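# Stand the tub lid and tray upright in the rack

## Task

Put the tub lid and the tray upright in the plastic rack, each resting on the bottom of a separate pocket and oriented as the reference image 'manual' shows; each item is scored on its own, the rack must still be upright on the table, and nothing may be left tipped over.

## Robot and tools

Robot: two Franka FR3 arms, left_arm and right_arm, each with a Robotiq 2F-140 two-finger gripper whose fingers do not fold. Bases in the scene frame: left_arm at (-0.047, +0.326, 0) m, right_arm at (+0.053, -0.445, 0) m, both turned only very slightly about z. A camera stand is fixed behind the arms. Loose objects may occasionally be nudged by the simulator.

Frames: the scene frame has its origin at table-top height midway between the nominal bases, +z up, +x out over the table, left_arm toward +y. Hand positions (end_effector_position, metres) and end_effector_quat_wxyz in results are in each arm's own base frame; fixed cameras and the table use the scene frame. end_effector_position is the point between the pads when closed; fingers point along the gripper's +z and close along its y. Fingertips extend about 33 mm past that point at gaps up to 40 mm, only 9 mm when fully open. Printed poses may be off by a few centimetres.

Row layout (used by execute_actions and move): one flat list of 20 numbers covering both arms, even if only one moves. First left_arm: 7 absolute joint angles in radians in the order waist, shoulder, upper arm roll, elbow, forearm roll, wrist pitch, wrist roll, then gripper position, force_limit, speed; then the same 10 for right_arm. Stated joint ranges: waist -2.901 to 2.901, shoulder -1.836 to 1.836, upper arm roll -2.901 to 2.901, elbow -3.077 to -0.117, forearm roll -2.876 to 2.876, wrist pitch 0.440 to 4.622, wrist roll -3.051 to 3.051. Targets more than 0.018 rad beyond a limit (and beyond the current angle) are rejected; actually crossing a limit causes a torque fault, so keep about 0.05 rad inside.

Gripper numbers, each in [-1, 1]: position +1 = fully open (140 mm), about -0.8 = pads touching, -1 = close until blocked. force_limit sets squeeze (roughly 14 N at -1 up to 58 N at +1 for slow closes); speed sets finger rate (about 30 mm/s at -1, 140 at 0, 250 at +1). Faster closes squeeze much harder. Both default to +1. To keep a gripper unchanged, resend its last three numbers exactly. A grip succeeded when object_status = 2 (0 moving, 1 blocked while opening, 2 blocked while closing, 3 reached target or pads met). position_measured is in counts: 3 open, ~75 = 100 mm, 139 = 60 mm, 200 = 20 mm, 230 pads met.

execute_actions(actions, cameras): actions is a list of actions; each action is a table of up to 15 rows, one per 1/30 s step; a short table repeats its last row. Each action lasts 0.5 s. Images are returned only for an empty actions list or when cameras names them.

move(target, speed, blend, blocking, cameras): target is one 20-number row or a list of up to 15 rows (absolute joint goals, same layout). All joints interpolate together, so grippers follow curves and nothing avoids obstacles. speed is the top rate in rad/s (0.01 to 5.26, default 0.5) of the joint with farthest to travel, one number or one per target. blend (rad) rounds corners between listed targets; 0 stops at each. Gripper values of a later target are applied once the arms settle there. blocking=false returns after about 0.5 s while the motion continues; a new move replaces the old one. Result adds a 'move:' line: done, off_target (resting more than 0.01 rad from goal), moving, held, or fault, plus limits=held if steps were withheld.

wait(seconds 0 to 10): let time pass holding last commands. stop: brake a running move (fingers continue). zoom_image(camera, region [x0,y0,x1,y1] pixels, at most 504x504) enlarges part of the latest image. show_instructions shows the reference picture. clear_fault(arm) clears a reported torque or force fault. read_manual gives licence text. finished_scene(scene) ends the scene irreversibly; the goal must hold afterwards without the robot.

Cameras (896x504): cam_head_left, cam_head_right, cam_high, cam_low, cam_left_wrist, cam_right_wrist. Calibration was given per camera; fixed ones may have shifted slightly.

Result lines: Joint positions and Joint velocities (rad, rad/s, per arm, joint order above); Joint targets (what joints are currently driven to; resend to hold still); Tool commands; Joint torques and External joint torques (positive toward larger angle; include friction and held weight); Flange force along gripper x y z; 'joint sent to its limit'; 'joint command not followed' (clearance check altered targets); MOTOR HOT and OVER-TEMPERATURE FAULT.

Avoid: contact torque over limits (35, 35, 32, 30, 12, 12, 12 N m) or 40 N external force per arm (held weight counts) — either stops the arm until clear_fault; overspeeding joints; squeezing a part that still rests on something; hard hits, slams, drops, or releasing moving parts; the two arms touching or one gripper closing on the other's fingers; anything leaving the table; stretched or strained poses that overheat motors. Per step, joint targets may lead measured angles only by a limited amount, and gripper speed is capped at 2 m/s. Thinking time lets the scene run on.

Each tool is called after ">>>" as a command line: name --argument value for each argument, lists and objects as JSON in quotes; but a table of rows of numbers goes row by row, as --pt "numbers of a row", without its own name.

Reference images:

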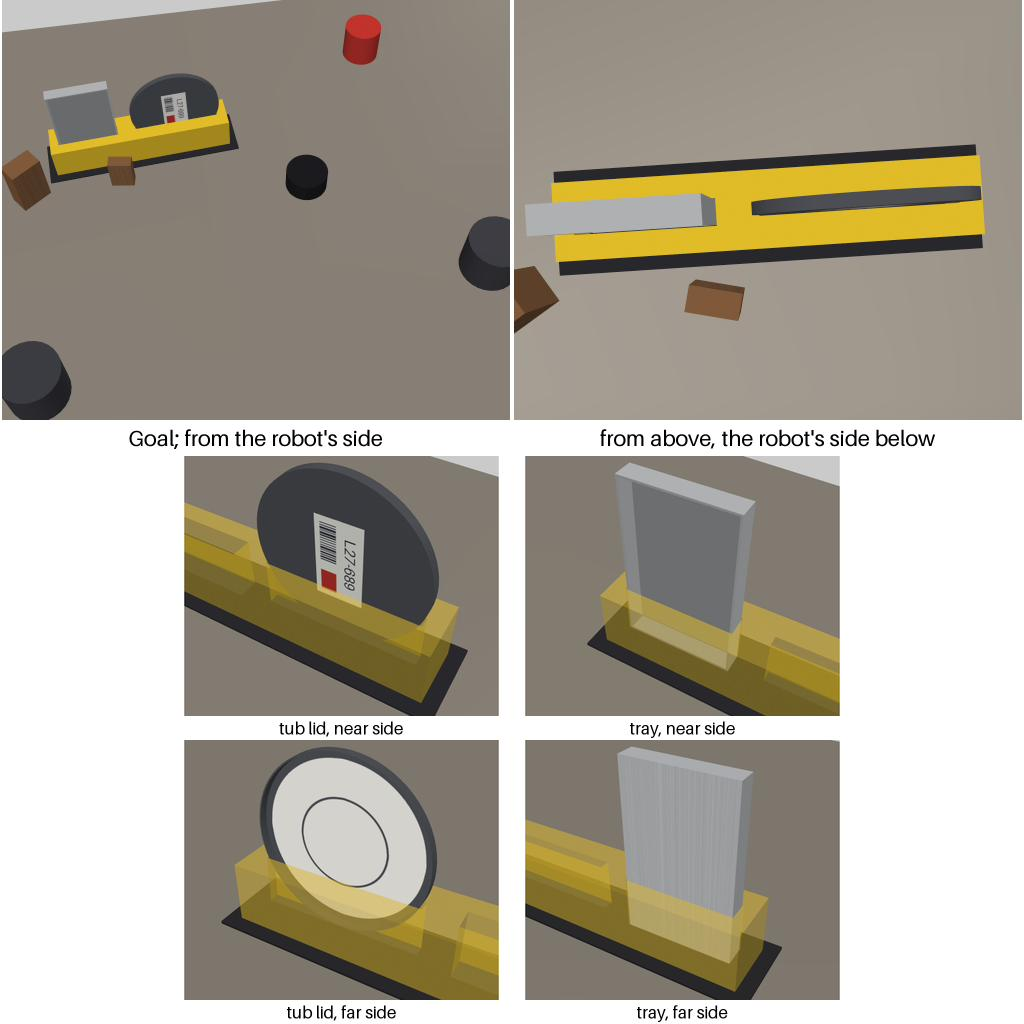

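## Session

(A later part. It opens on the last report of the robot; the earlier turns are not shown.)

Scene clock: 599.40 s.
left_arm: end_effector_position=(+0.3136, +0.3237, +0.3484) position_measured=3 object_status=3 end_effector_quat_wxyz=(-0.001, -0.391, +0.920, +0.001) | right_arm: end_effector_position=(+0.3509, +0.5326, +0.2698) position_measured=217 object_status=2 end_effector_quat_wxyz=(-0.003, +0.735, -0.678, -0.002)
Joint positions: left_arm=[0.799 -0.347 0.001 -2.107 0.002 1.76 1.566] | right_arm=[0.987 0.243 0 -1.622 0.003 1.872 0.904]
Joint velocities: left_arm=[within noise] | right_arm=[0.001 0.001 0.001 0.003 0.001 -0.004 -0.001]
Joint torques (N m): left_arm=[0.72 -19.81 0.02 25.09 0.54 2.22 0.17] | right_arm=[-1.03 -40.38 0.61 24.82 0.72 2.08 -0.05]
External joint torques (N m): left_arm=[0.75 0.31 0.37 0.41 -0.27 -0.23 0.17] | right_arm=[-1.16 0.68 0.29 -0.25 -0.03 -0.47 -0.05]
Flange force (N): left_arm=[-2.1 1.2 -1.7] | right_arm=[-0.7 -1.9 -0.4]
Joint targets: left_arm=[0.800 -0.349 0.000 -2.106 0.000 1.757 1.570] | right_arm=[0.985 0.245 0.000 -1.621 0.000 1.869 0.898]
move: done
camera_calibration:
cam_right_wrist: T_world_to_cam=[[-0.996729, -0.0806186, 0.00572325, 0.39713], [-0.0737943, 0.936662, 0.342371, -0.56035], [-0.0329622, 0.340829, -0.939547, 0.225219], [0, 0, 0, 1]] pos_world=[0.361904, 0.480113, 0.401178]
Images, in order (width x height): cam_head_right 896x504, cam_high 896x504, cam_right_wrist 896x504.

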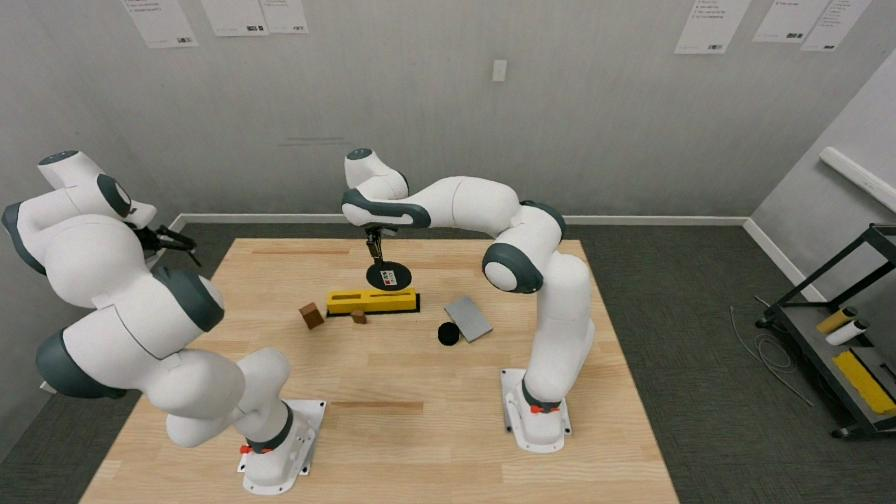

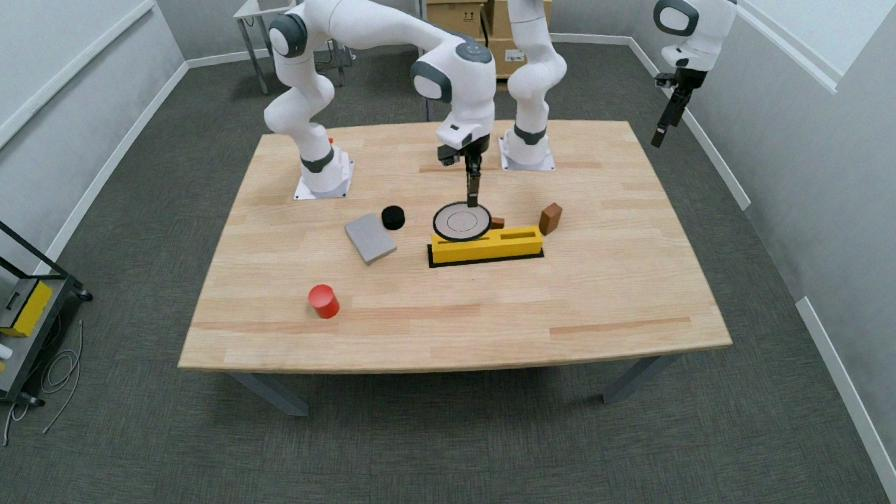

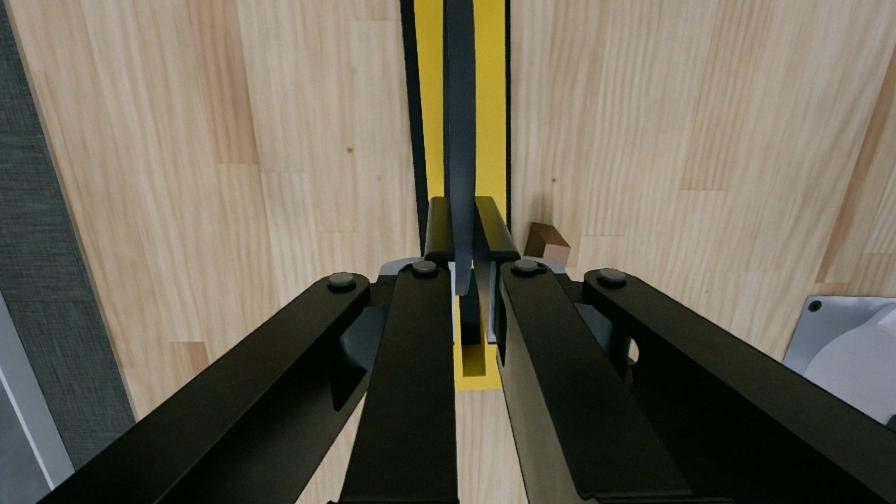

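>>> move --pt "0.8 -0.349 0 -2.106 0 1.757 1.57 1 1 1 1.0002 0.2287 0 -1.6441 0 1.8758 0.912 -1 -0.2 -1" --pt "0.8 -0.349 0 -2.106 0 1.757 1.57 1 1 1 1.0002 0.234 0 -1.685 0 1.921 0.912 -1 -0.2 -1" --speed '[0.1,0.05]' --cameras '["cam_high","cam_right_wrist","cam_head_right"]'

>>> zoom_image --camera "cam_high" --region '[410, 170, 560, 290]'

>>> zoom_image --camera "cam_head_right" --region '[300, 230, 450, 330]'

Scene clock: 614.20 s.
left_arm: end_effector_position=(+0.3136, +0.3237, +0.3484) position_measured=3 object_status=3 end_effector_quat_wxyz=(-0.001, -0.391, +0.920, +0.001) | right_arm: end_effector_position=(+0.3406, +0.5311, +0.2518) position_measured=217 object_status=2 end_effector_quat_wxyz=(-0.001, +0.739, -0.674, -0.002)
Joint positions: left_arm=[0.799 -0.347 0.001 -2.107 0.002 1.76 1.566] | right_arm=[0.999 0.231 0 -1.683 0.003 1.917 0.907]
Joint velocities: left_arm=[within noise] | right_arm=[0.001 0.001 -0.001 -0.001 0 0.003 -0.001]
Joint torques (N m): left_arm=[0.75 -19.75 0.02 25.01 0.54 2.23 0.21] | right_arm=[-0.67 -39.87 0.45 23.85 0.73 3 0.31]
External joint torques (N m): left_arm=[0.68 0.45 0.25 0.23 -0.27 -0.24 0.21] | right_arm=[-0.81 0.69 0.12 -1.1 -0.01 0.48 0.31]
Flange force (N): left_arm=[-2.0 1.1 -1.3] | right_arm=[2.8 1.9 3.6]
Joint targets: left_arm=[0.800 -0.349 0.000 -2.106 0.000 1.757 1.570] | right_arm=[1.000 0.234 0.000 -1.685 0.000 1.921 0.912]
move: done
camera_calibration:
cam_right_wrist: T_world_to_cam=[[-0.995852, -0.0905875, 0.00848457, 0.391208], [-0.0823666, 0.937218, 0.338877, -0.550005], [-0.0386499, 0.336773, -0.940792, 0.212926], [0, 0, 0, 1]] pos_world=[0.352513, 0.479206, 0.383384]
Images, in order (width x height): cam_head_right 896x504, cam_high 896x504, cam_right_wrist 896x504.

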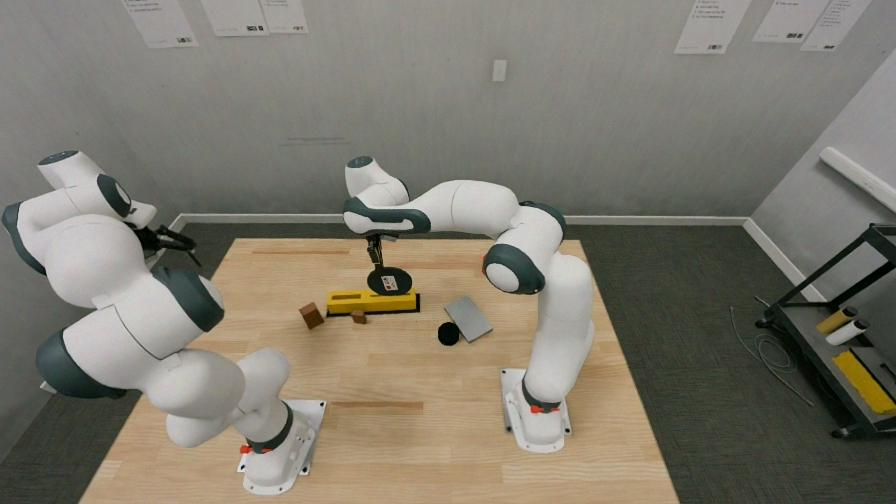

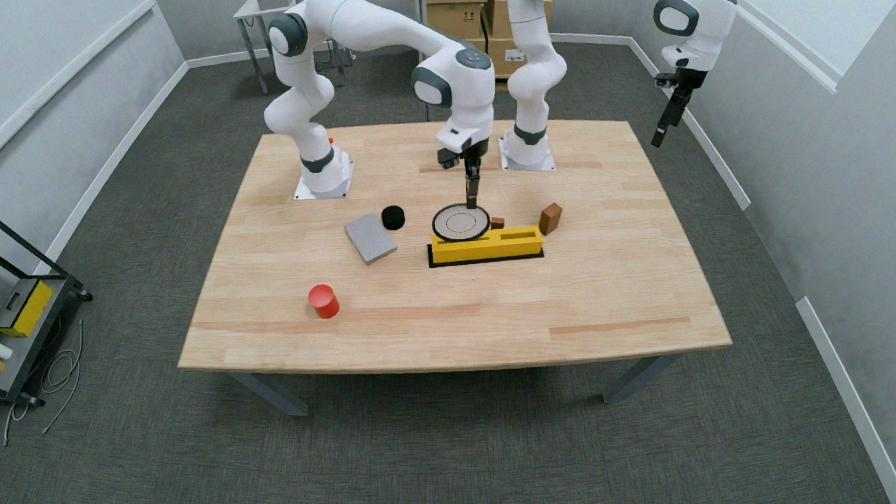

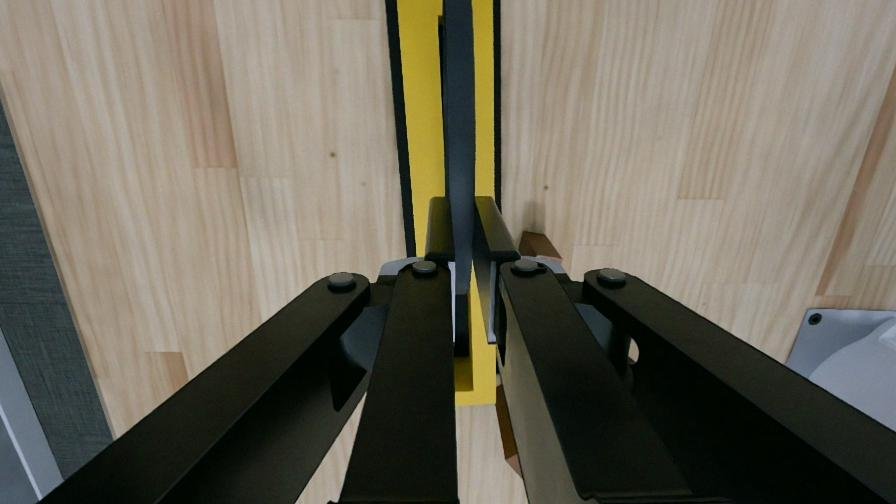

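Scaled by 3.360 from the camera's 896x504 image, which has a finer 1280x720 frame.

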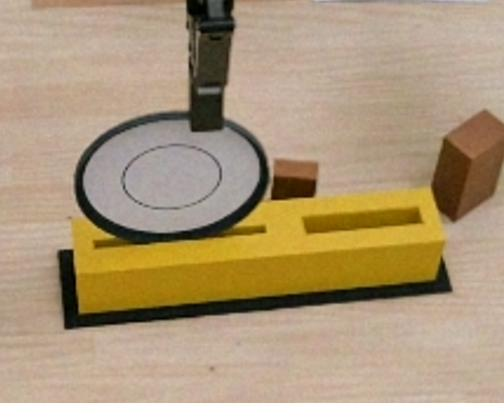

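Scaled by 3.360 from the camera's 896x504 image, which has a finer 1280x720 frame.

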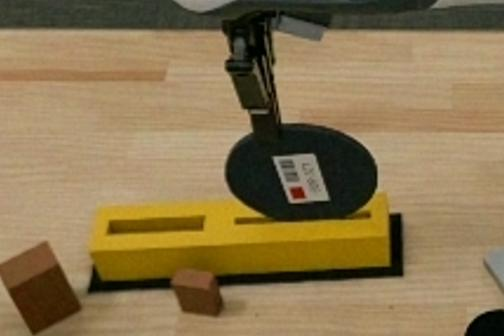

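>>> move --pt "0.8 -0.349 0 -2.106 0 1.757 1.57 1 1 1 1.0054 0.2520 0 -1.6577 0 1.9127 0.917 -1 -0.2 -1" --pt "0.8 -0.349 0 -2.106 0 1.757 1.57 1 1 1 1.0054 0.2618 0 -1.6954 0 1.9602 0.917 -1 -0.2 -1" --speed 0.06

>>> execute_actions --actions '[]'

>>> zoom_image --camera "cam_high" --region '[410, 170, 560, 290]'

>>> zoom_image --camera "cam_low" --region '[220, 160, 460, 310]'

Scene clock: 640.93 s.
left_arm: end_effector_position=(+0.3136, +0.3237, +0.3484) position_measured=3 object_status=3 end_effector_quat_wxyz=(-0.001, -0.391, +0.920, +0.001) | right_arm: end_effector_position=(+0.3405, +0.5373, +0.2318) position_measured=217 object_status=2 end_effector_quat_wxyz=(+0.000, +0.740, -0.673, -0.001)
Joint positions: left_arm=[0.799 -0.347 0.001 -2.107 0.002 1.76 1.566] | right_arm=[1.004 0.259 0 -1.695 0.003 1.955 0.909]
Joint torques (N m): left_arm=[0.74 -19.76 0.01 25.06 0.54 2.21 0.21] | right_arm=[-0.78 -40.88 0.28 25.09 0.7 2.97 0.46]
External joint torques (N m): left_arm=[0.64 0.43 0.2 0.34 -0.28 -0.25 0.21] | right_arm=[-0.81 0.28 0.03 0.36 -0.02 0.46 0.46]
Flange force (N): left_arm=[-2.2 1.0 -1.5] | right_arm=[-1.5 -1.2 0.6]
Joint targets: left_arm=[0.800 -0.349 0.000 -2.106 0.000 1.757 1.570] | right_arm=[1.005 0.262 0.000 -1.695 0.000 1.960 0.917]
move: done

Scene clock: 640.93 s.
left_arm: end_effector_position=(+0.3136, +0.3237, +0.3484) position_measured=3 object_status=3 end_effector_quat_wxyz=(-0.001, -0.391, +0.920, +0.001) | right_arm: end_effector_position=(+0.3405, +0.5373, +0.2318) position_measured=217 object_status=2 end_effector_quat_wxyz=(+0.000, +0.740, -0.673, -0.001)
Joint positions: left_arm=[0.799 -0.347 0.001 -2.107 0.002 1.76 1.566] | right_arm=[1.004 0.259 0 -1.695 0.003 1.955 0.909]
Joint velocities: within noise
Joint torques (N m): left_arm=[0.74 -19.76 0.01 25.06 0.54 2.21 0.21] | right_arm=[-0.78 -40.88 0.28 25.09 0.7 2.97 0.46]
External joint torques (N m): left_arm=[0.64 0.43 0.2 0.34 -0.28 -0.25 0.21] | right_arm=[-0.81 0.28 0.03 0.36 -0.02 0.46 0.46]
Flange force (N): left_arm=[-2.2 1.0 -1.5] | right_arm=[-1.5 -1.2 0.6]
Joint targets: left_arm=[0.800 -0.349 0.000 -2.106 0.000 1.757 1.570] | right_arm=[1.005 0.262 0.000 -1.695 0.000 1.960 0.917]
Tool commands: left_gripper/position=+1.0 left_gripper/force_limit=+1.0 left_gripper/speed=+1.0 right_gripper/position=-1.0 right_gripper/force_limit=-0.2 right_gripper/speed=-1.0
camera_calibration:
cam_left_wrist: T_world_to_cam=[[-0.728995, 0.684514, 0.00254953, 0.0139085], [0.650083, 0.69115, 0.315759, -0.528838], [0.214379, 0.231844, -0.948836, 0.329834], [0, 0, 0, 1]] pos_world=[0.283218, 0.279516, 0.479908]
cam_right_wrist: T_world_to_cam=[[-0.995617, -0.0930418, 0.00950151, 0.392808], [-0.0843854, 0.937472, 0.337678, -0.548285], [-0.0403255, 0.335396, -0.941214, 0.19334], [0, 0, 0, 1]] pos_world=[0.352615, 0.485704, 0.363386]

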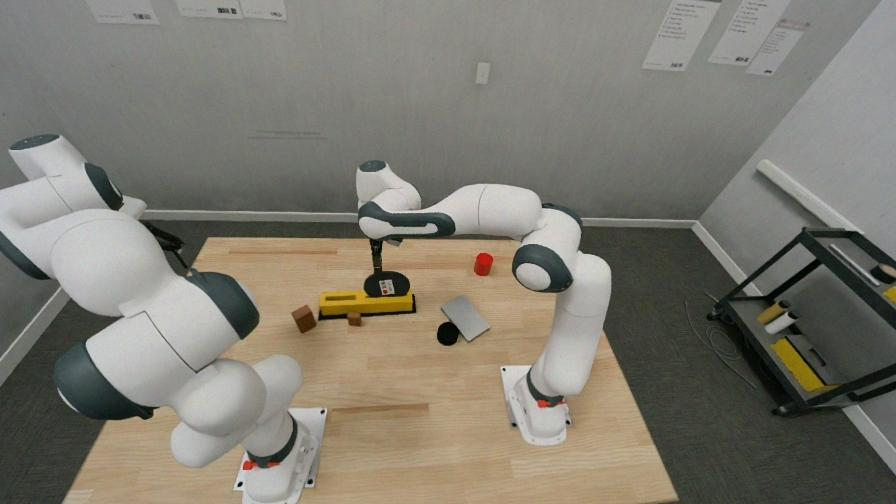

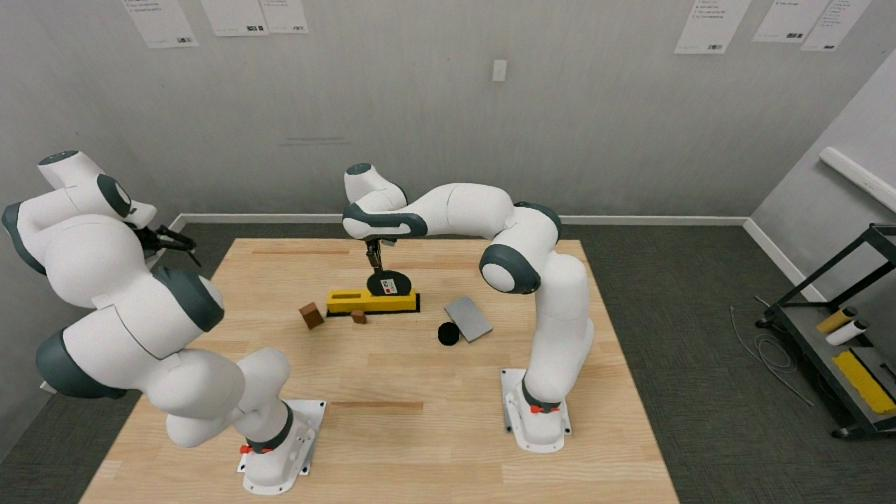

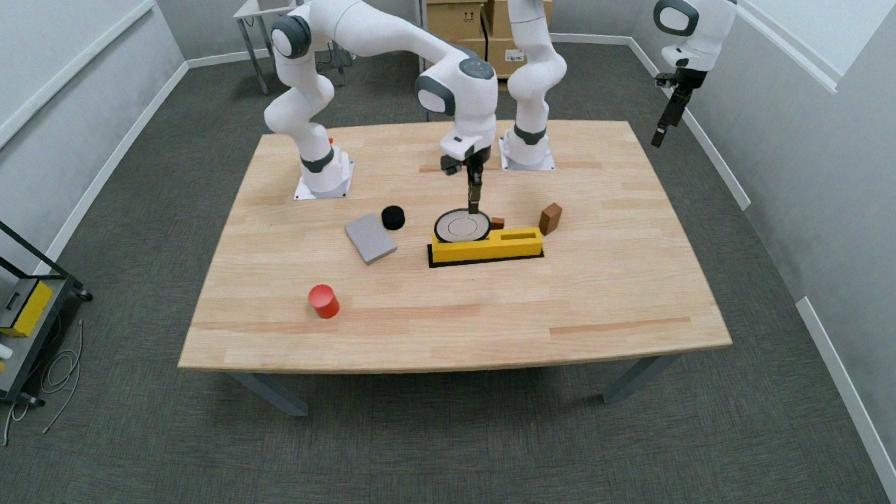

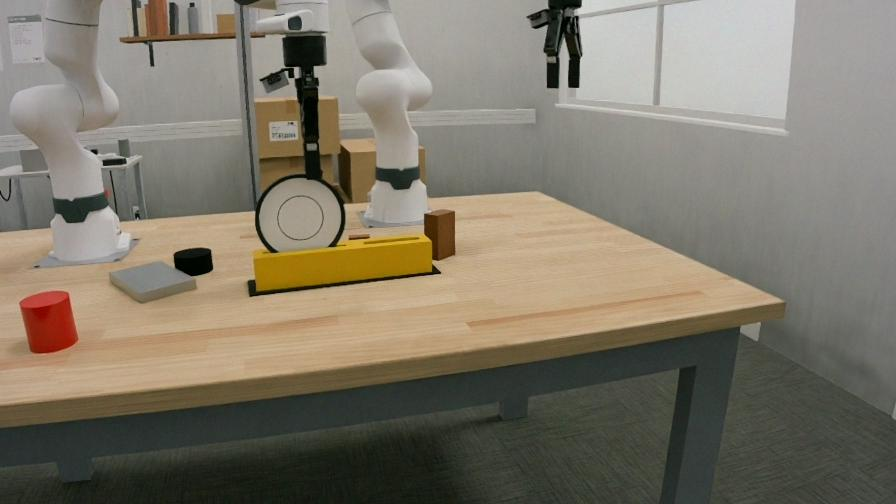

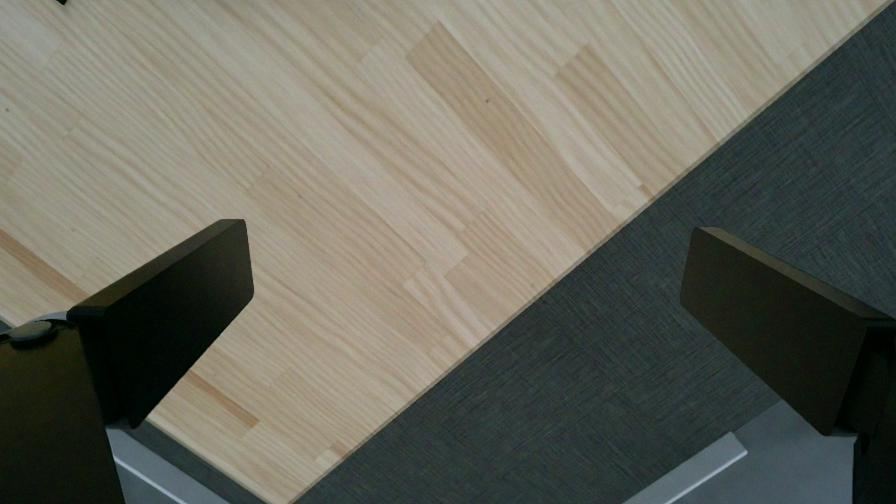

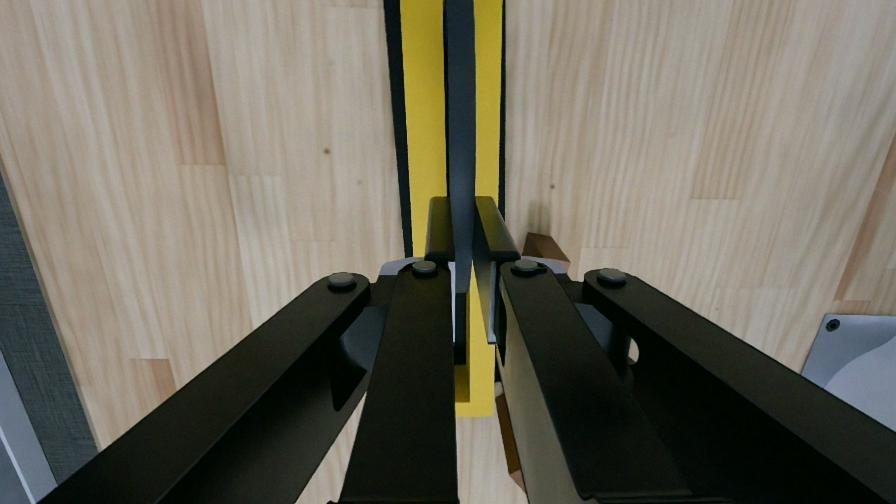

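Scaled by 3.360 from the camera's 896x504 image, which has a finer 1280x720 frame.

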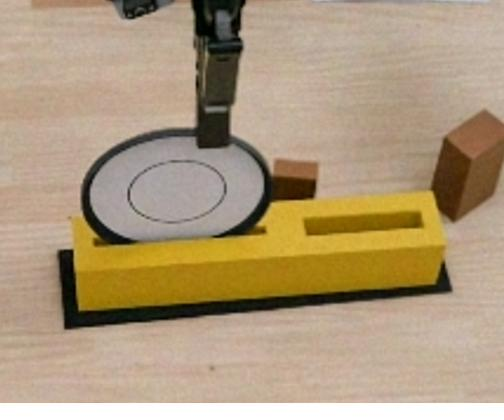

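Scaled by 2.100 from the camera's 896x504 image, which has a finer 1280x720 frame.

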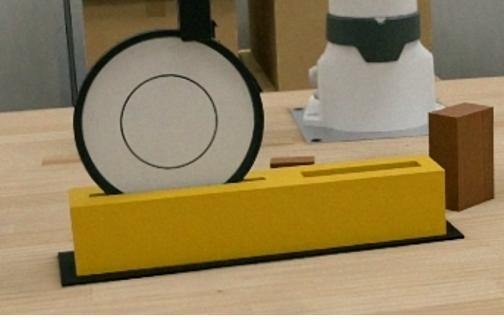

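>>> move --target '[0.8,-0.349,0,-2.106,0,1.757,1.57,1,1,1,1.0054,0.2749,0,-1.7293,0,2.0072,0.917,-1,-0.2,-1]' --speed 0.06

>>> move --target '[0.8,-0.349,0,-2.106,0,1.757,1.57,1,1,1,1.0054,0.2820,0,-1.7448,0,2.0299,0.917,-1,-0.2,-1]' --speed 0.06 --cameras '["cam_high","cam_low"]'

>>> zoom_image --camera "cam_high" --region '[410, 170, 560, 290]'

>>> zoom_image --camera "cam_low" --region '[220, 160, 460, 310]'

Scene clock: 649.50 s.
left_arm: end_effector_position=(+0.3136, +0.3237, +0.3484) position_measured=3 object_status=3 end_effector_quat_wxyz=(-0.001, -0.391, +0.920, +0.001) | right_arm: end_effector_position=(+0.3404, +0.5374, +0.2115) position_measured=217 object_status=2 end_effector_quat_wxyz=(+0.000, +0.740, -0.673, -0.001)
Joint positions: left_arm=[0.799 -0.347 0.001 -2.107 0.002 1.76 1.566] | right_arm=[1.005 0.272 0 -1.729 0.003 2.002 0.91]
Joint velocities: left_arm=[within noise] | right_arm=[0.002 0 0 0.001 0 0.003 0]
Joint torques (N m): left_arm=[0.71 -19.75 0.04 25.07 0.55 2.22 0.18] | right_arm=[-1 -41.2 0.16 24.68 0.64 2.91 0.48]
External joint torques (N m): left_arm=[0.54 0.4 0.16 0.32 -0.28 -0.24 0.18] | right_arm=[-1.17 0.4 -0.22 0.02 -0.07 0.4 0.48]
Flange force (N): left_arm=[-2.1 0.8 -1.5] | right_arm=[-0.3 -0.9 1.2]
Joint targets: left_arm=[0.800 -0.349 0.000 -2.106 0.000 1.757 1.570] | right_arm=[1.005 0.275 0.000 -1.729 0.000 2.007 0.917]
move: done

Scene clock: 650.37 s.
left_arm: end_effector_position=(+0.3136, +0.3237, +0.3484) position_measured=3 object_status=3 end_effector_quat_wxyz=(-0.001, -0.391, +0.920, +0.001) | right_arm: end_effector_position=(+0.3414, +0.5400, +0.2063) position_measured=217 object_status=2 end_effector_quat_wxyz=(-0.005, +0.740, -0.673, -0.002)
Joint positions: left_arm=[0.799 -0.347 0.001 -2.107 0.002 1.76 1.566] | right_arm=[1.005 0.275 0 -1.74 0.003 2.026 0.91]
Joint velocities: left_arm=[within noise] | right_arm=[0 -0.001 -0.001 0 0 0.003 -0.001]
Joint torques (N m): left_arm=[0.73 -19.71 0.02 25.03 0.53 2.22 0.21] | right_arm=[-1.51 -38.77 -0.19 21.78 0.41 2.61 0.5]
External joint torques (N m): left_arm=[0.66 0.5 0.26 0.3 -0.28 -0.24 0.21] | right_arm=[-1.61 3.09 -0.52 -3.01 -0.3 0.05 0.5]
Flange force (N): left_arm=[-2.3 1.1 -1.4] | right_arm=[3.8 1.5 7.0]
Joint targets: left_arm=[0.800 -0.349 0.000 -2.106 0.000 1.757 1.570] | right_arm=[1.005 0.282 0.000 -1.745 0.000 2.030 0.917]
move: done
Images, in order (width x height): cam_high 896x504, cam_low 896x504.

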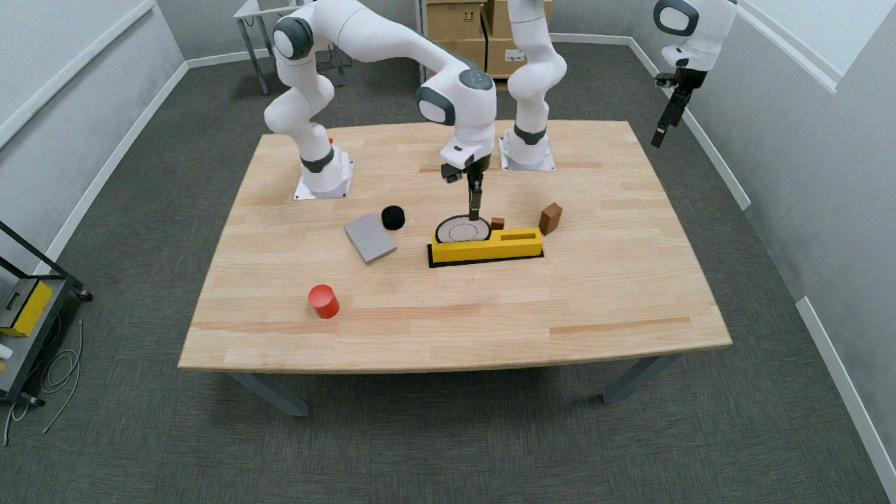

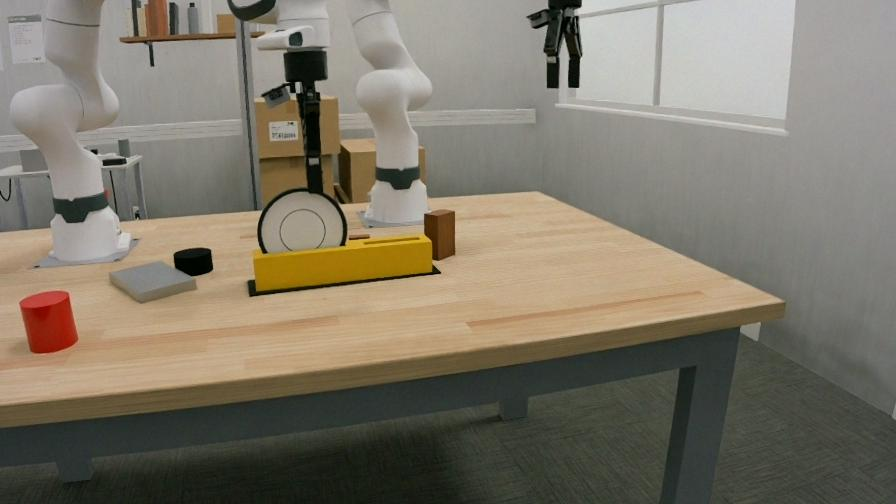

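Scaled by 3.360 from the camera's 896x504 image, which has a finer 1280x720 frame.

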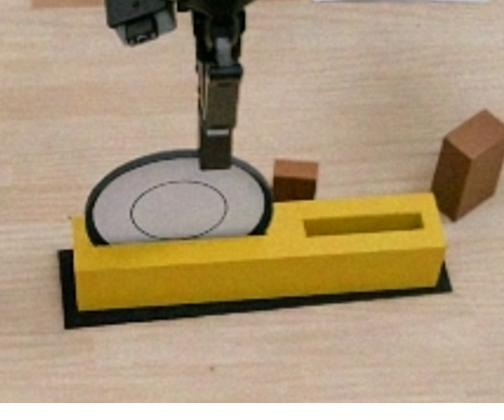

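Scaled by 2.100 from the camera's 896x504 image, which has a finer 1280x720 frame.

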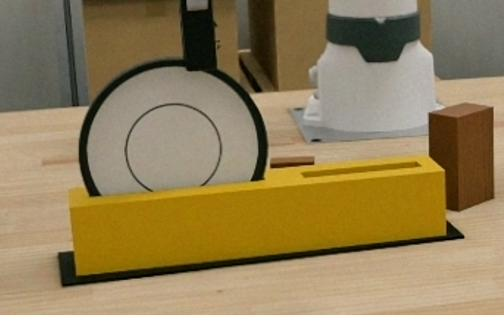

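>>> move --pt "0.8 -0.349 0 -2.106 0 1.757 1.57 1 1 1 1.0054 0.2765 0 -1.738 0 2.021 0.917 -1 -0.2 -1" --pt "0.8 -0.349 0 -2.106 0 1.757 1.57 1 1 1 1.0054 0.2765 0 -1.738 0 2.021 0.917 -0.3 -0.2 -1" --speed 0.06 --cameras '["cam_high","cam_low","cam_right_wrist"]'

>>> zoom_image --camera "cam_low" --region '[220, 160, 460, 310]'

Scene clock: 661.80 s.
left_arm: end_effector_position=(+0.3136, +0.3237, +0.3484) position_measured=3 object_status=3 end_effector_quat_wxyz=(-0.001, -0.391, +0.920, +0.001) | right_arm: end_effector_position=(+0.3412, +0.5396, +0.2069) position_measured=167 object_status=0 end_effector_quat_wxyz=(-0.004, +0.739, -0.673, -0.002)
Joint positions: left_arm=[0.799 -0.347 0.001 -2.107 0.002 1.76 1.566] | right_arm=[1.005 0.275 0 -1.738 0.003 2.023 0.912]
Joint torques (N m): left_arm=[0.73 -19.8 0 25.05 0.55 2.23 0.22] | right_arm=[-0.87 -41.52 0.65 24.43 0.69 2.22 0.41]
External joint torques (N m): left_arm=[0.63 0.39 0.2 0.3 -0.27 -0.23 0.22] | right_arm=[-0.99 0.19 0.3 -0.25 -0.01 -0.32 0.41]
Flange force (N): left_arm=[-2.0 1.0 -1.4] | right_arm=[0.2 -0.1 -0.2]
Joint targets: left_arm=[0.800 -0.349 0.000 -2.106 0.000 1.757 1.570] | right_arm=[1.005 0.276 0.000 -1.738 0.000 2.021 0.917]
move: done
camera_calibration:
cam_right_wrist: T_world_to_cam=[[-0.995777, -0.0916864, 0.00463071, 0.394323], [-0.084526, 0.935357, 0.343457, -0.541956], [-0.0358217, 0.341615, -0.939157, 0.163832], [0, 0, 0, 1]] pos_world=[0.352717, 0.487109, 0.338176]
Images, in order (width x height): cam_high 896x504, cam_low 896x504, cam_right_wrist 896x504.

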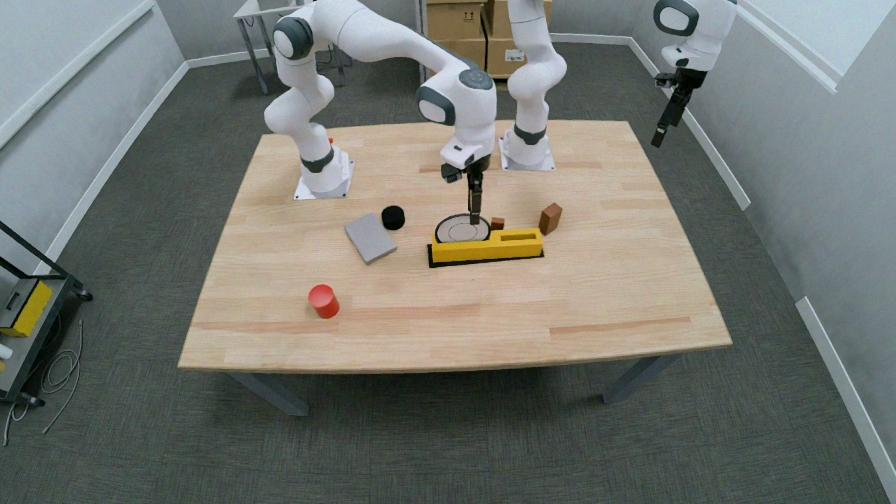

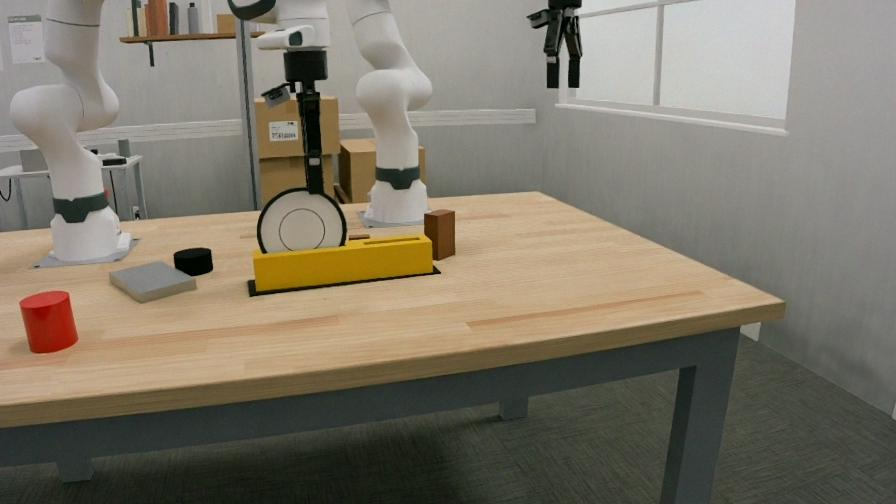

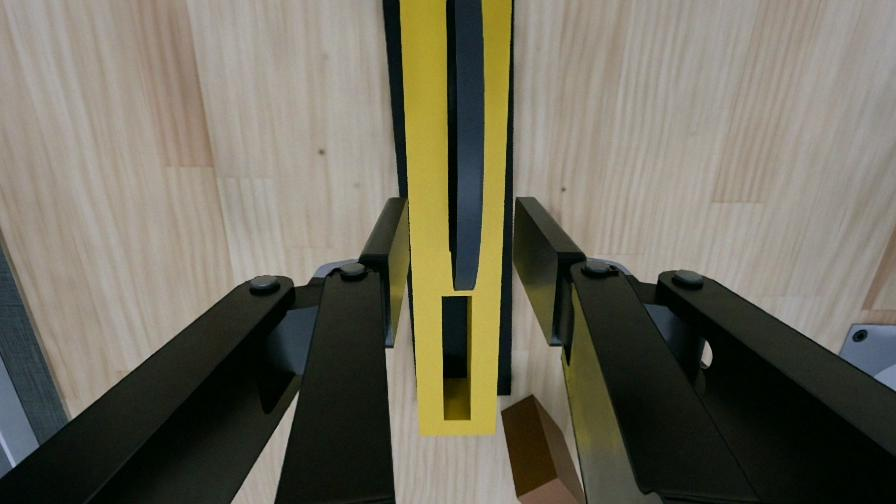

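Scaled by 2.100 from the camera's 896x504 image, which has a finer 1280x720 frame.

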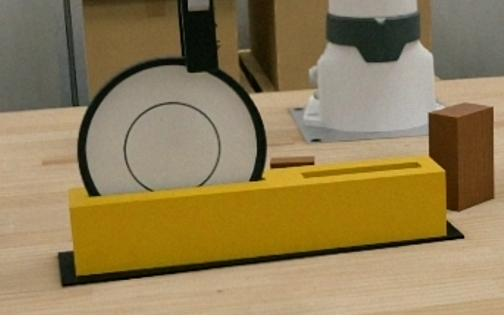

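>>> move --pt "0.8 -0.349 0 -2.106 0 1.757 1.57 1 1 1 1.0054 0.2267 0 -1.591 0 1.8178 0.917 -0.05 -0.2 -1" --pt "0.8 -0.349 0 -2.106 0 1.757 1.57 1 1 1 1.0054 0.2267 0 -1.591 0 1.8178 0.917 1 0 0" --pt "0.8 -0.349 0 -2.106 0 1.757 1.57 1 1 1 0.585 -0.6846 0 -2.6241 0 1.9395 -1.527 1 0 0" --speed '[0.15,0.5,0.8]' --cameras '["cam_high","cam_low","cam_right_wrist"]'

Scene clock: 689.00 s.
left_arm: end_effector_position=(+0.3136, +0.3237, +0.3484) position_measured=3 object_status=3 end_effector_quat_wxyz=(-0.001, -0.391, +0.920, +0.001) | right_arm: end_effector_position=(+0.2823, +0.1887, +0.2496) position_measured=3 object_status=3 end_effector_quat_wxyz=(-0.001, +0.964, +0.264, -0.002)
Joint positions: left_arm=[0.799 -0.347 0.001 -2.107 0.002 1.76 1.566] | right_arm=[0.587 -0.682 0.001 -2.623 0.003 1.937 -1.52]
Joint velocities: left_arm=[within noise] | right_arm=[0 0 0.001 0.001 0 -0.001 -0.006]
Joint torques (N m): left_arm=[0.68 -19.73 0 25.07 0.55 2.22 0.19] | right_arm=[-1.31 -10.17 -0.03 24.18 0.82 2.78 -0.05]
External joint torques (N m): left_arm=[0.71 0.4 0.34 0.38 -0.26 -0.23 0.19] | right_arm=[-1.31 -1.04 0.56 -0.95 -0.01 0.1 -0.05]
Flange force (N): left_arm=[-2.3 1.2 -1.6] | right_arm=[-5.8 0.9 1.8]
Joint targets: left_arm=[0.800 -0.349 0.000 -2.106 0.000 1.757 1.570] | right_arm=[0.585 -0.685 0.000 -2.624 0.000 1.940 -1.527]
move: done
camera_calibration:
cam_right_wrist: T_world_to_cam=[[0.509059, -0.860711, 0.0059124, 0.0232996], [-0.81088, -0.47726, 0.338669, 0.23947], [-0.288675, -0.177197, -0.940887, 0.491474], [0, 0, 0, 1]] pos_world=[0.324197, 0.221431, 0.381182]
Images, in order (width x height): cam_high 896x504, cam_low 896x504, cam_right_wrist 896x504.

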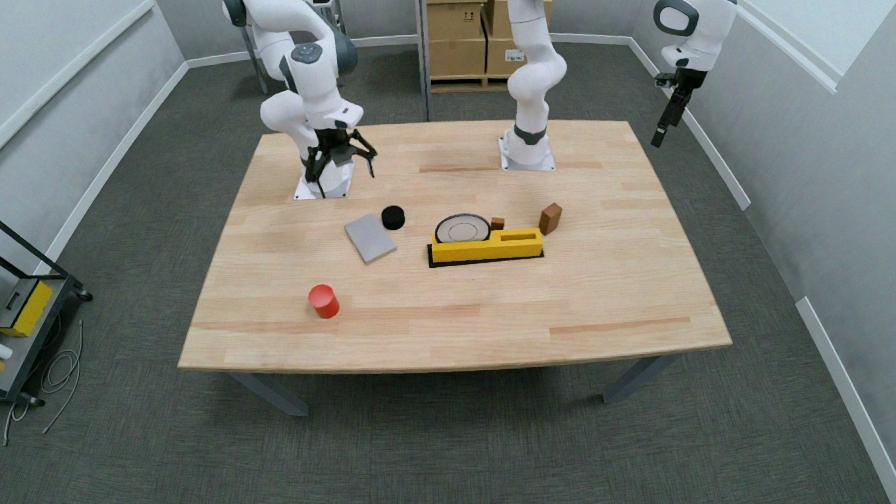

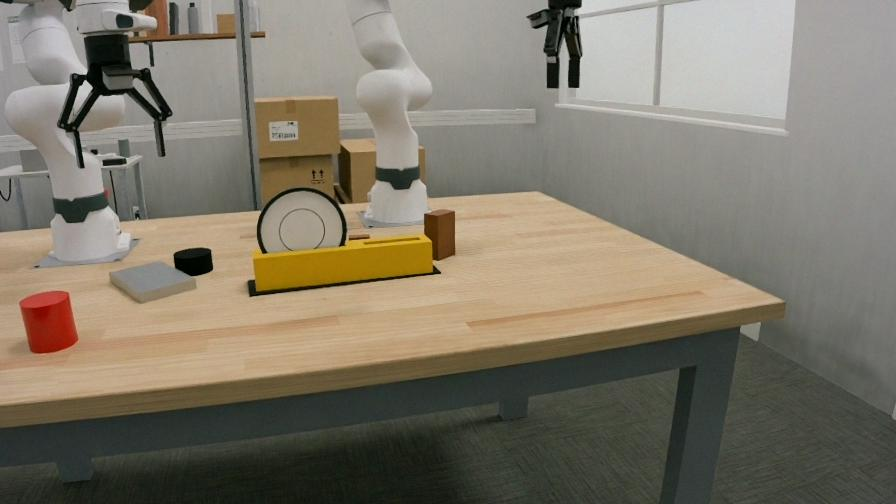

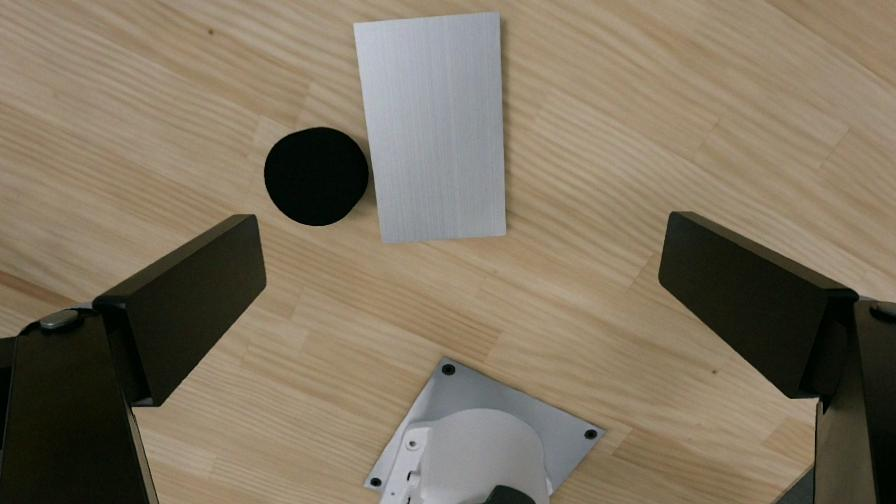

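>>> move --pt "0.8 -0.349 0 -2.106 0 1.757 1.57 1 1 1 0.623 -0.6846 0 -2.6241 0 1.9395 -0.6 -0.285 0 0" --pt "0.8 -0.349 0 -2.106 0 1.757 1.57 1 1 1 0.623 -0.2749 0 -2.8369 0 2.562 -0.6 -0.285 0 0" --speed '[0.8,0.4]'

>>> execute_actions --actions '[[[0.8,-0.349,0,-2.106,0,1.757,1.57,1,1,1,0.623,-0.2685,0,-2.8378,0,2.5693,-0.6,-0.285,0,0]],[[0.8,-0.349,0,-2.106,0,1.757,1.57,1,1,1,0.623,-0.2635,0,-2.8385,0,2.575,-0.6,-0.285,0,0]],[[0.8,-0.349,0,-2.106,0,1.757,1.57,1,1,1,0.623,-0.2585,0,-2.8392,0,2.581,-0.6,-0.285,0,0]]]' --cameras '["cam_low","cam_right_wrist"]'

Scene clock: 731.13 s.
left_arm: end_effector_position=(+0.3136, +0.3237, +0.3484) position_measured=3 object_status=3 end_effector_quat_wxyz=(-0.001, -0.391, +0.920, +0.001) | right_arm: end_effector_position=(+0.2934, +0.2106, +0.0659) position_measured=165 object_status=3 end_effector_quat_wxyz=(-0.001, +0.985, -0.172, +0.000)
Joint positions: left_arm=[0.799 -0.347 0.001 -2.107 0.002 1.76 1.566] | right_arm=[0.621 -0.278 0.001 -2.836 0.003 2.559 -0.605]
Joint velocities: left_arm=[within noise] | right_arm=[0 0 0.001 -0.001 0 0.004 0]
Joint torques (N m): left_arm=[0.69 -19.8 0.01 25.05 0.54 2.22 0.2] | right_arm=[-0.42 -17.12 0.3 18.88 0.39 2.66 0.29]
External joint torques (N m): left_arm=[0.66 0.38 0.29 0.31 -0.27 -0.24 0.2] | right_arm=[-0.48 0.38 0.48 -0.71 -0.05 0.01 0.29]
Flange force (N): left_arm=[-2.0 1.1 -1.5] | right_arm=[-1.1 0.4 1.6]
Joint targets: left_arm=[0.800 -0.349 0.000 -2.106 0.000 1.757 1.570] | right_arm=[0.623 -0.275 0.000 -2.837 0.000 2.562 -0.600]
move: done

Scene clock: 732.83 s.
left_arm: end_effector_position=(+0.3136, +0.3237, +0.3484) position_measured=3 object_status=3 end_effector_quat_wxyz=(-0.001, -0.391, +0.920, +0.001) | right_arm: end_effector_position=(+0.2940, +0.2110, +0.0611) position_measured=165 object_status=3 end_effector_quat_wxyz=(-0.001, +0.985, -0.172, +0.000)
Joint positions: left_arm=[0.799 -0.347 0.001 -2.107 0.002 1.76 1.566] | right_arm=[0.621 -0.261 0.001 -2.838 0.003 2.579 -0.605]
Joint torques (N m): left_arm=[0.72 -19.74 0.01 25.07 0.55 2.24 0.17] | right_arm=[-0.44 -17.34 0.33 18.29 0.36 2.74 0.28]
External joint torques (N m): left_arm=[0.75 0.55 0.37 0.25 -0.26 -0.24 0.17] | right_arm=[-0.41 0.48 0.58 -1.06 -0.07 0.08 0.28]
External joint torques at the end of the 1st action: left_arm=[0.64 0.47 0.31 0.36 -0.28 -0.2 0.2] | right_arm=[-0.55 0.37 0.5 -0.98 -0.06 0.15 0.35]
External joint torques at the end of the 2nd action: left_arm=[0.72 0.5 0.4 0.27 -0.26 -0.24 0.22] | right_arm=[-0.47 0.55 0.5 -1.08 -0.07 0.16 0.38]
Flange force (N): left_arm=[-2.4 1.2 -1.3] | right_arm=[-1.8 0.9 2.4]
Flange force at the end of the 1st action (N): left_arm=[-2.4 1.1 -1.5] | right_arm=[-1.7 1.1 2.2]
Flange force at the end of the 2nd action (N): left_arm=[-2.3 1.3 -1.4] | right_arm=[-1.7 0.8 2.9]
Joint targets: left_arm=[0.800 -0.349 0.000 -2.106 0.000 1.757 1.570] | right_arm=[0.623 -0.258 0.000 -2.839 0.000 2.581 -0.600]
camera_calibration:
cam_right_wrist: T_world_to_cam=[[-0.340227, -0.940327, 0.00560813, 0.304242], [-0.88529, 0.322313, 0.335225, 0.176832], [-0.317029, 0.109088, -0.942121, 0.269467], [0, 0, 0, 1]] pos_world=[0.345488, 0.199696, 0.192886]
Images, in order (width x height): cam_low 896x504, cam_right_wrist 896x504.

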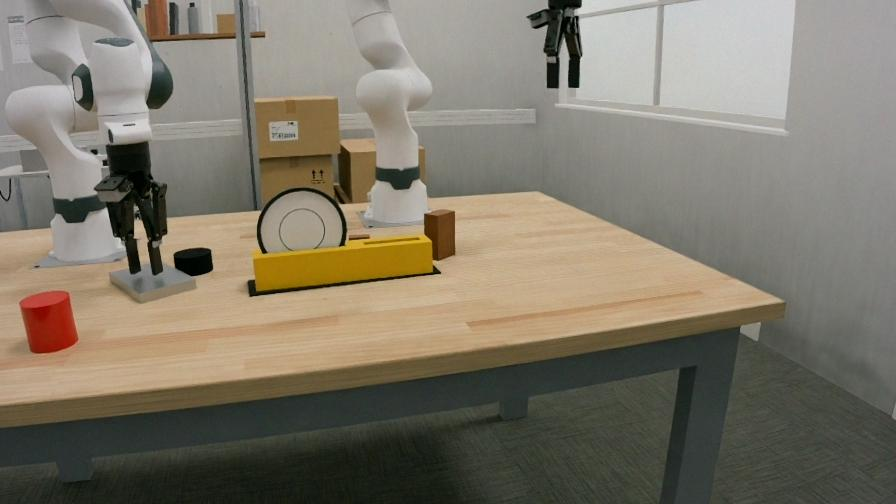

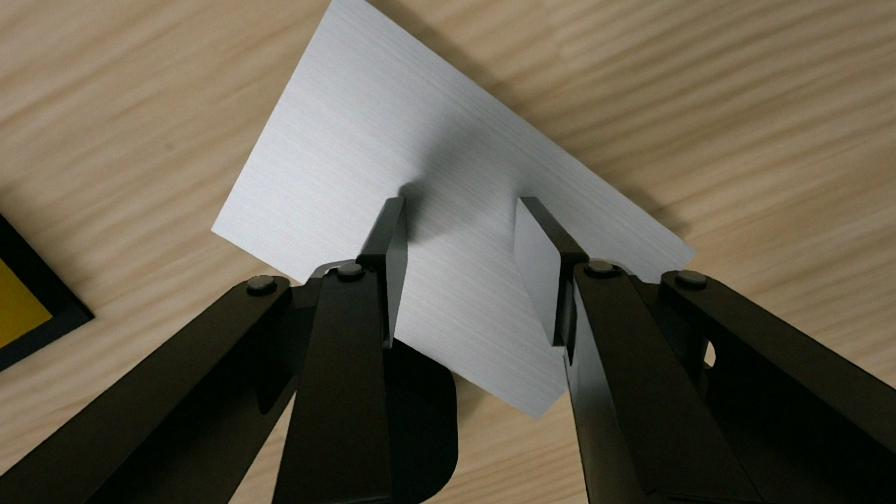

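>>> execute_actions --actions '[[[0.8,-0.349,0,-2.106,0,1.757,1.57,1,1,1,0.623,-0.2535,0,-2.8399,0,2.5868,-0.6,-0.285,0,0]],[[0.8,-0.349,0,-2.106,0,1.757,1.57,1,1,1,0.623,-0.2485,0,-2.8406,0,2.5925,-0.6,-0.285,0,0]],[[0.8,-0.349,0,-2.106,0,1.757,1.57,1,1,1,0.623,-0.2435,0,-2.8413,0,2.598,-0.6,-0.285,0,0]]]'

Scene clock: 738.87 s.
left_arm: end_effector_position=(+0.3136, +0.3237, +0.3484) position_measured=3 object_status=3 end_effector_quat_wxyz=(-0.001, -0.391, +0.920, +0.001) | right_arm: end_effector_position=(+0.2941, +0.2111, +0.0564) position_measured=165 object_status=3 end_effector_quat_wxyz=(-0.001, +0.985, -0.172, +0.000)
Joint positions: left_arm=[0.799 -0.347 0.001 -2.107 0.002 1.76 1.566] | right_arm=[0.621 -0.246 0.001 -2.84 0.003 2.596 -0.605]
Joint torques (N m): left_arm=[0.74 -19.75 0 25.08 0.54 2.23 0.2] | right_arm=[-0.43 -17.6 0.31 17.99 0.37 2.72 0.4]
External joint torques (N m): left_arm=[0.66 0.65 0.22 0.21 -0.28 -0.25 0.2] | right_arm=[-0.5 0.46 0.45 -1.01 -0.03 0.08 0.4]
External joint torques at the end of the 1st action: left_arm=[0.59 0.43 0.17 0.33 -0.29 -0.23 0.17] | right_arm=[-0.52 0.53 0.5 -1.11 -0.04 0 0.35]
External joint torques at the end of the 2nd action: left_arm=[0.59 0.39 0.24 0.32 -0.29 -0.25 0.21] | right_arm=[-0.47 0.51 0.52 -1.09 -0.06 0.05 0.36]
Flange force (N): left_arm=[-2.5 1.0 -1.2] | right_arm=[-1.7 0.9 2.2]
Flange force at the end of the 1st action (N): left_arm=[-2.2 0.8 -1.5] | right_arm=[-1.7 1.0 2.2]
Flange force at the end of the 2nd action (N): left_arm=[-2.0 1.0 -1.5] | right_arm=[-1.8 0.9 2.3]
Joint targets: left_arm=[0.800 -0.349 0.000 -2.106 0.000 1.757 1.570] | right_arm=[0.623 -0.244 0.000 -2.841 0.000 2.598 -0.600]


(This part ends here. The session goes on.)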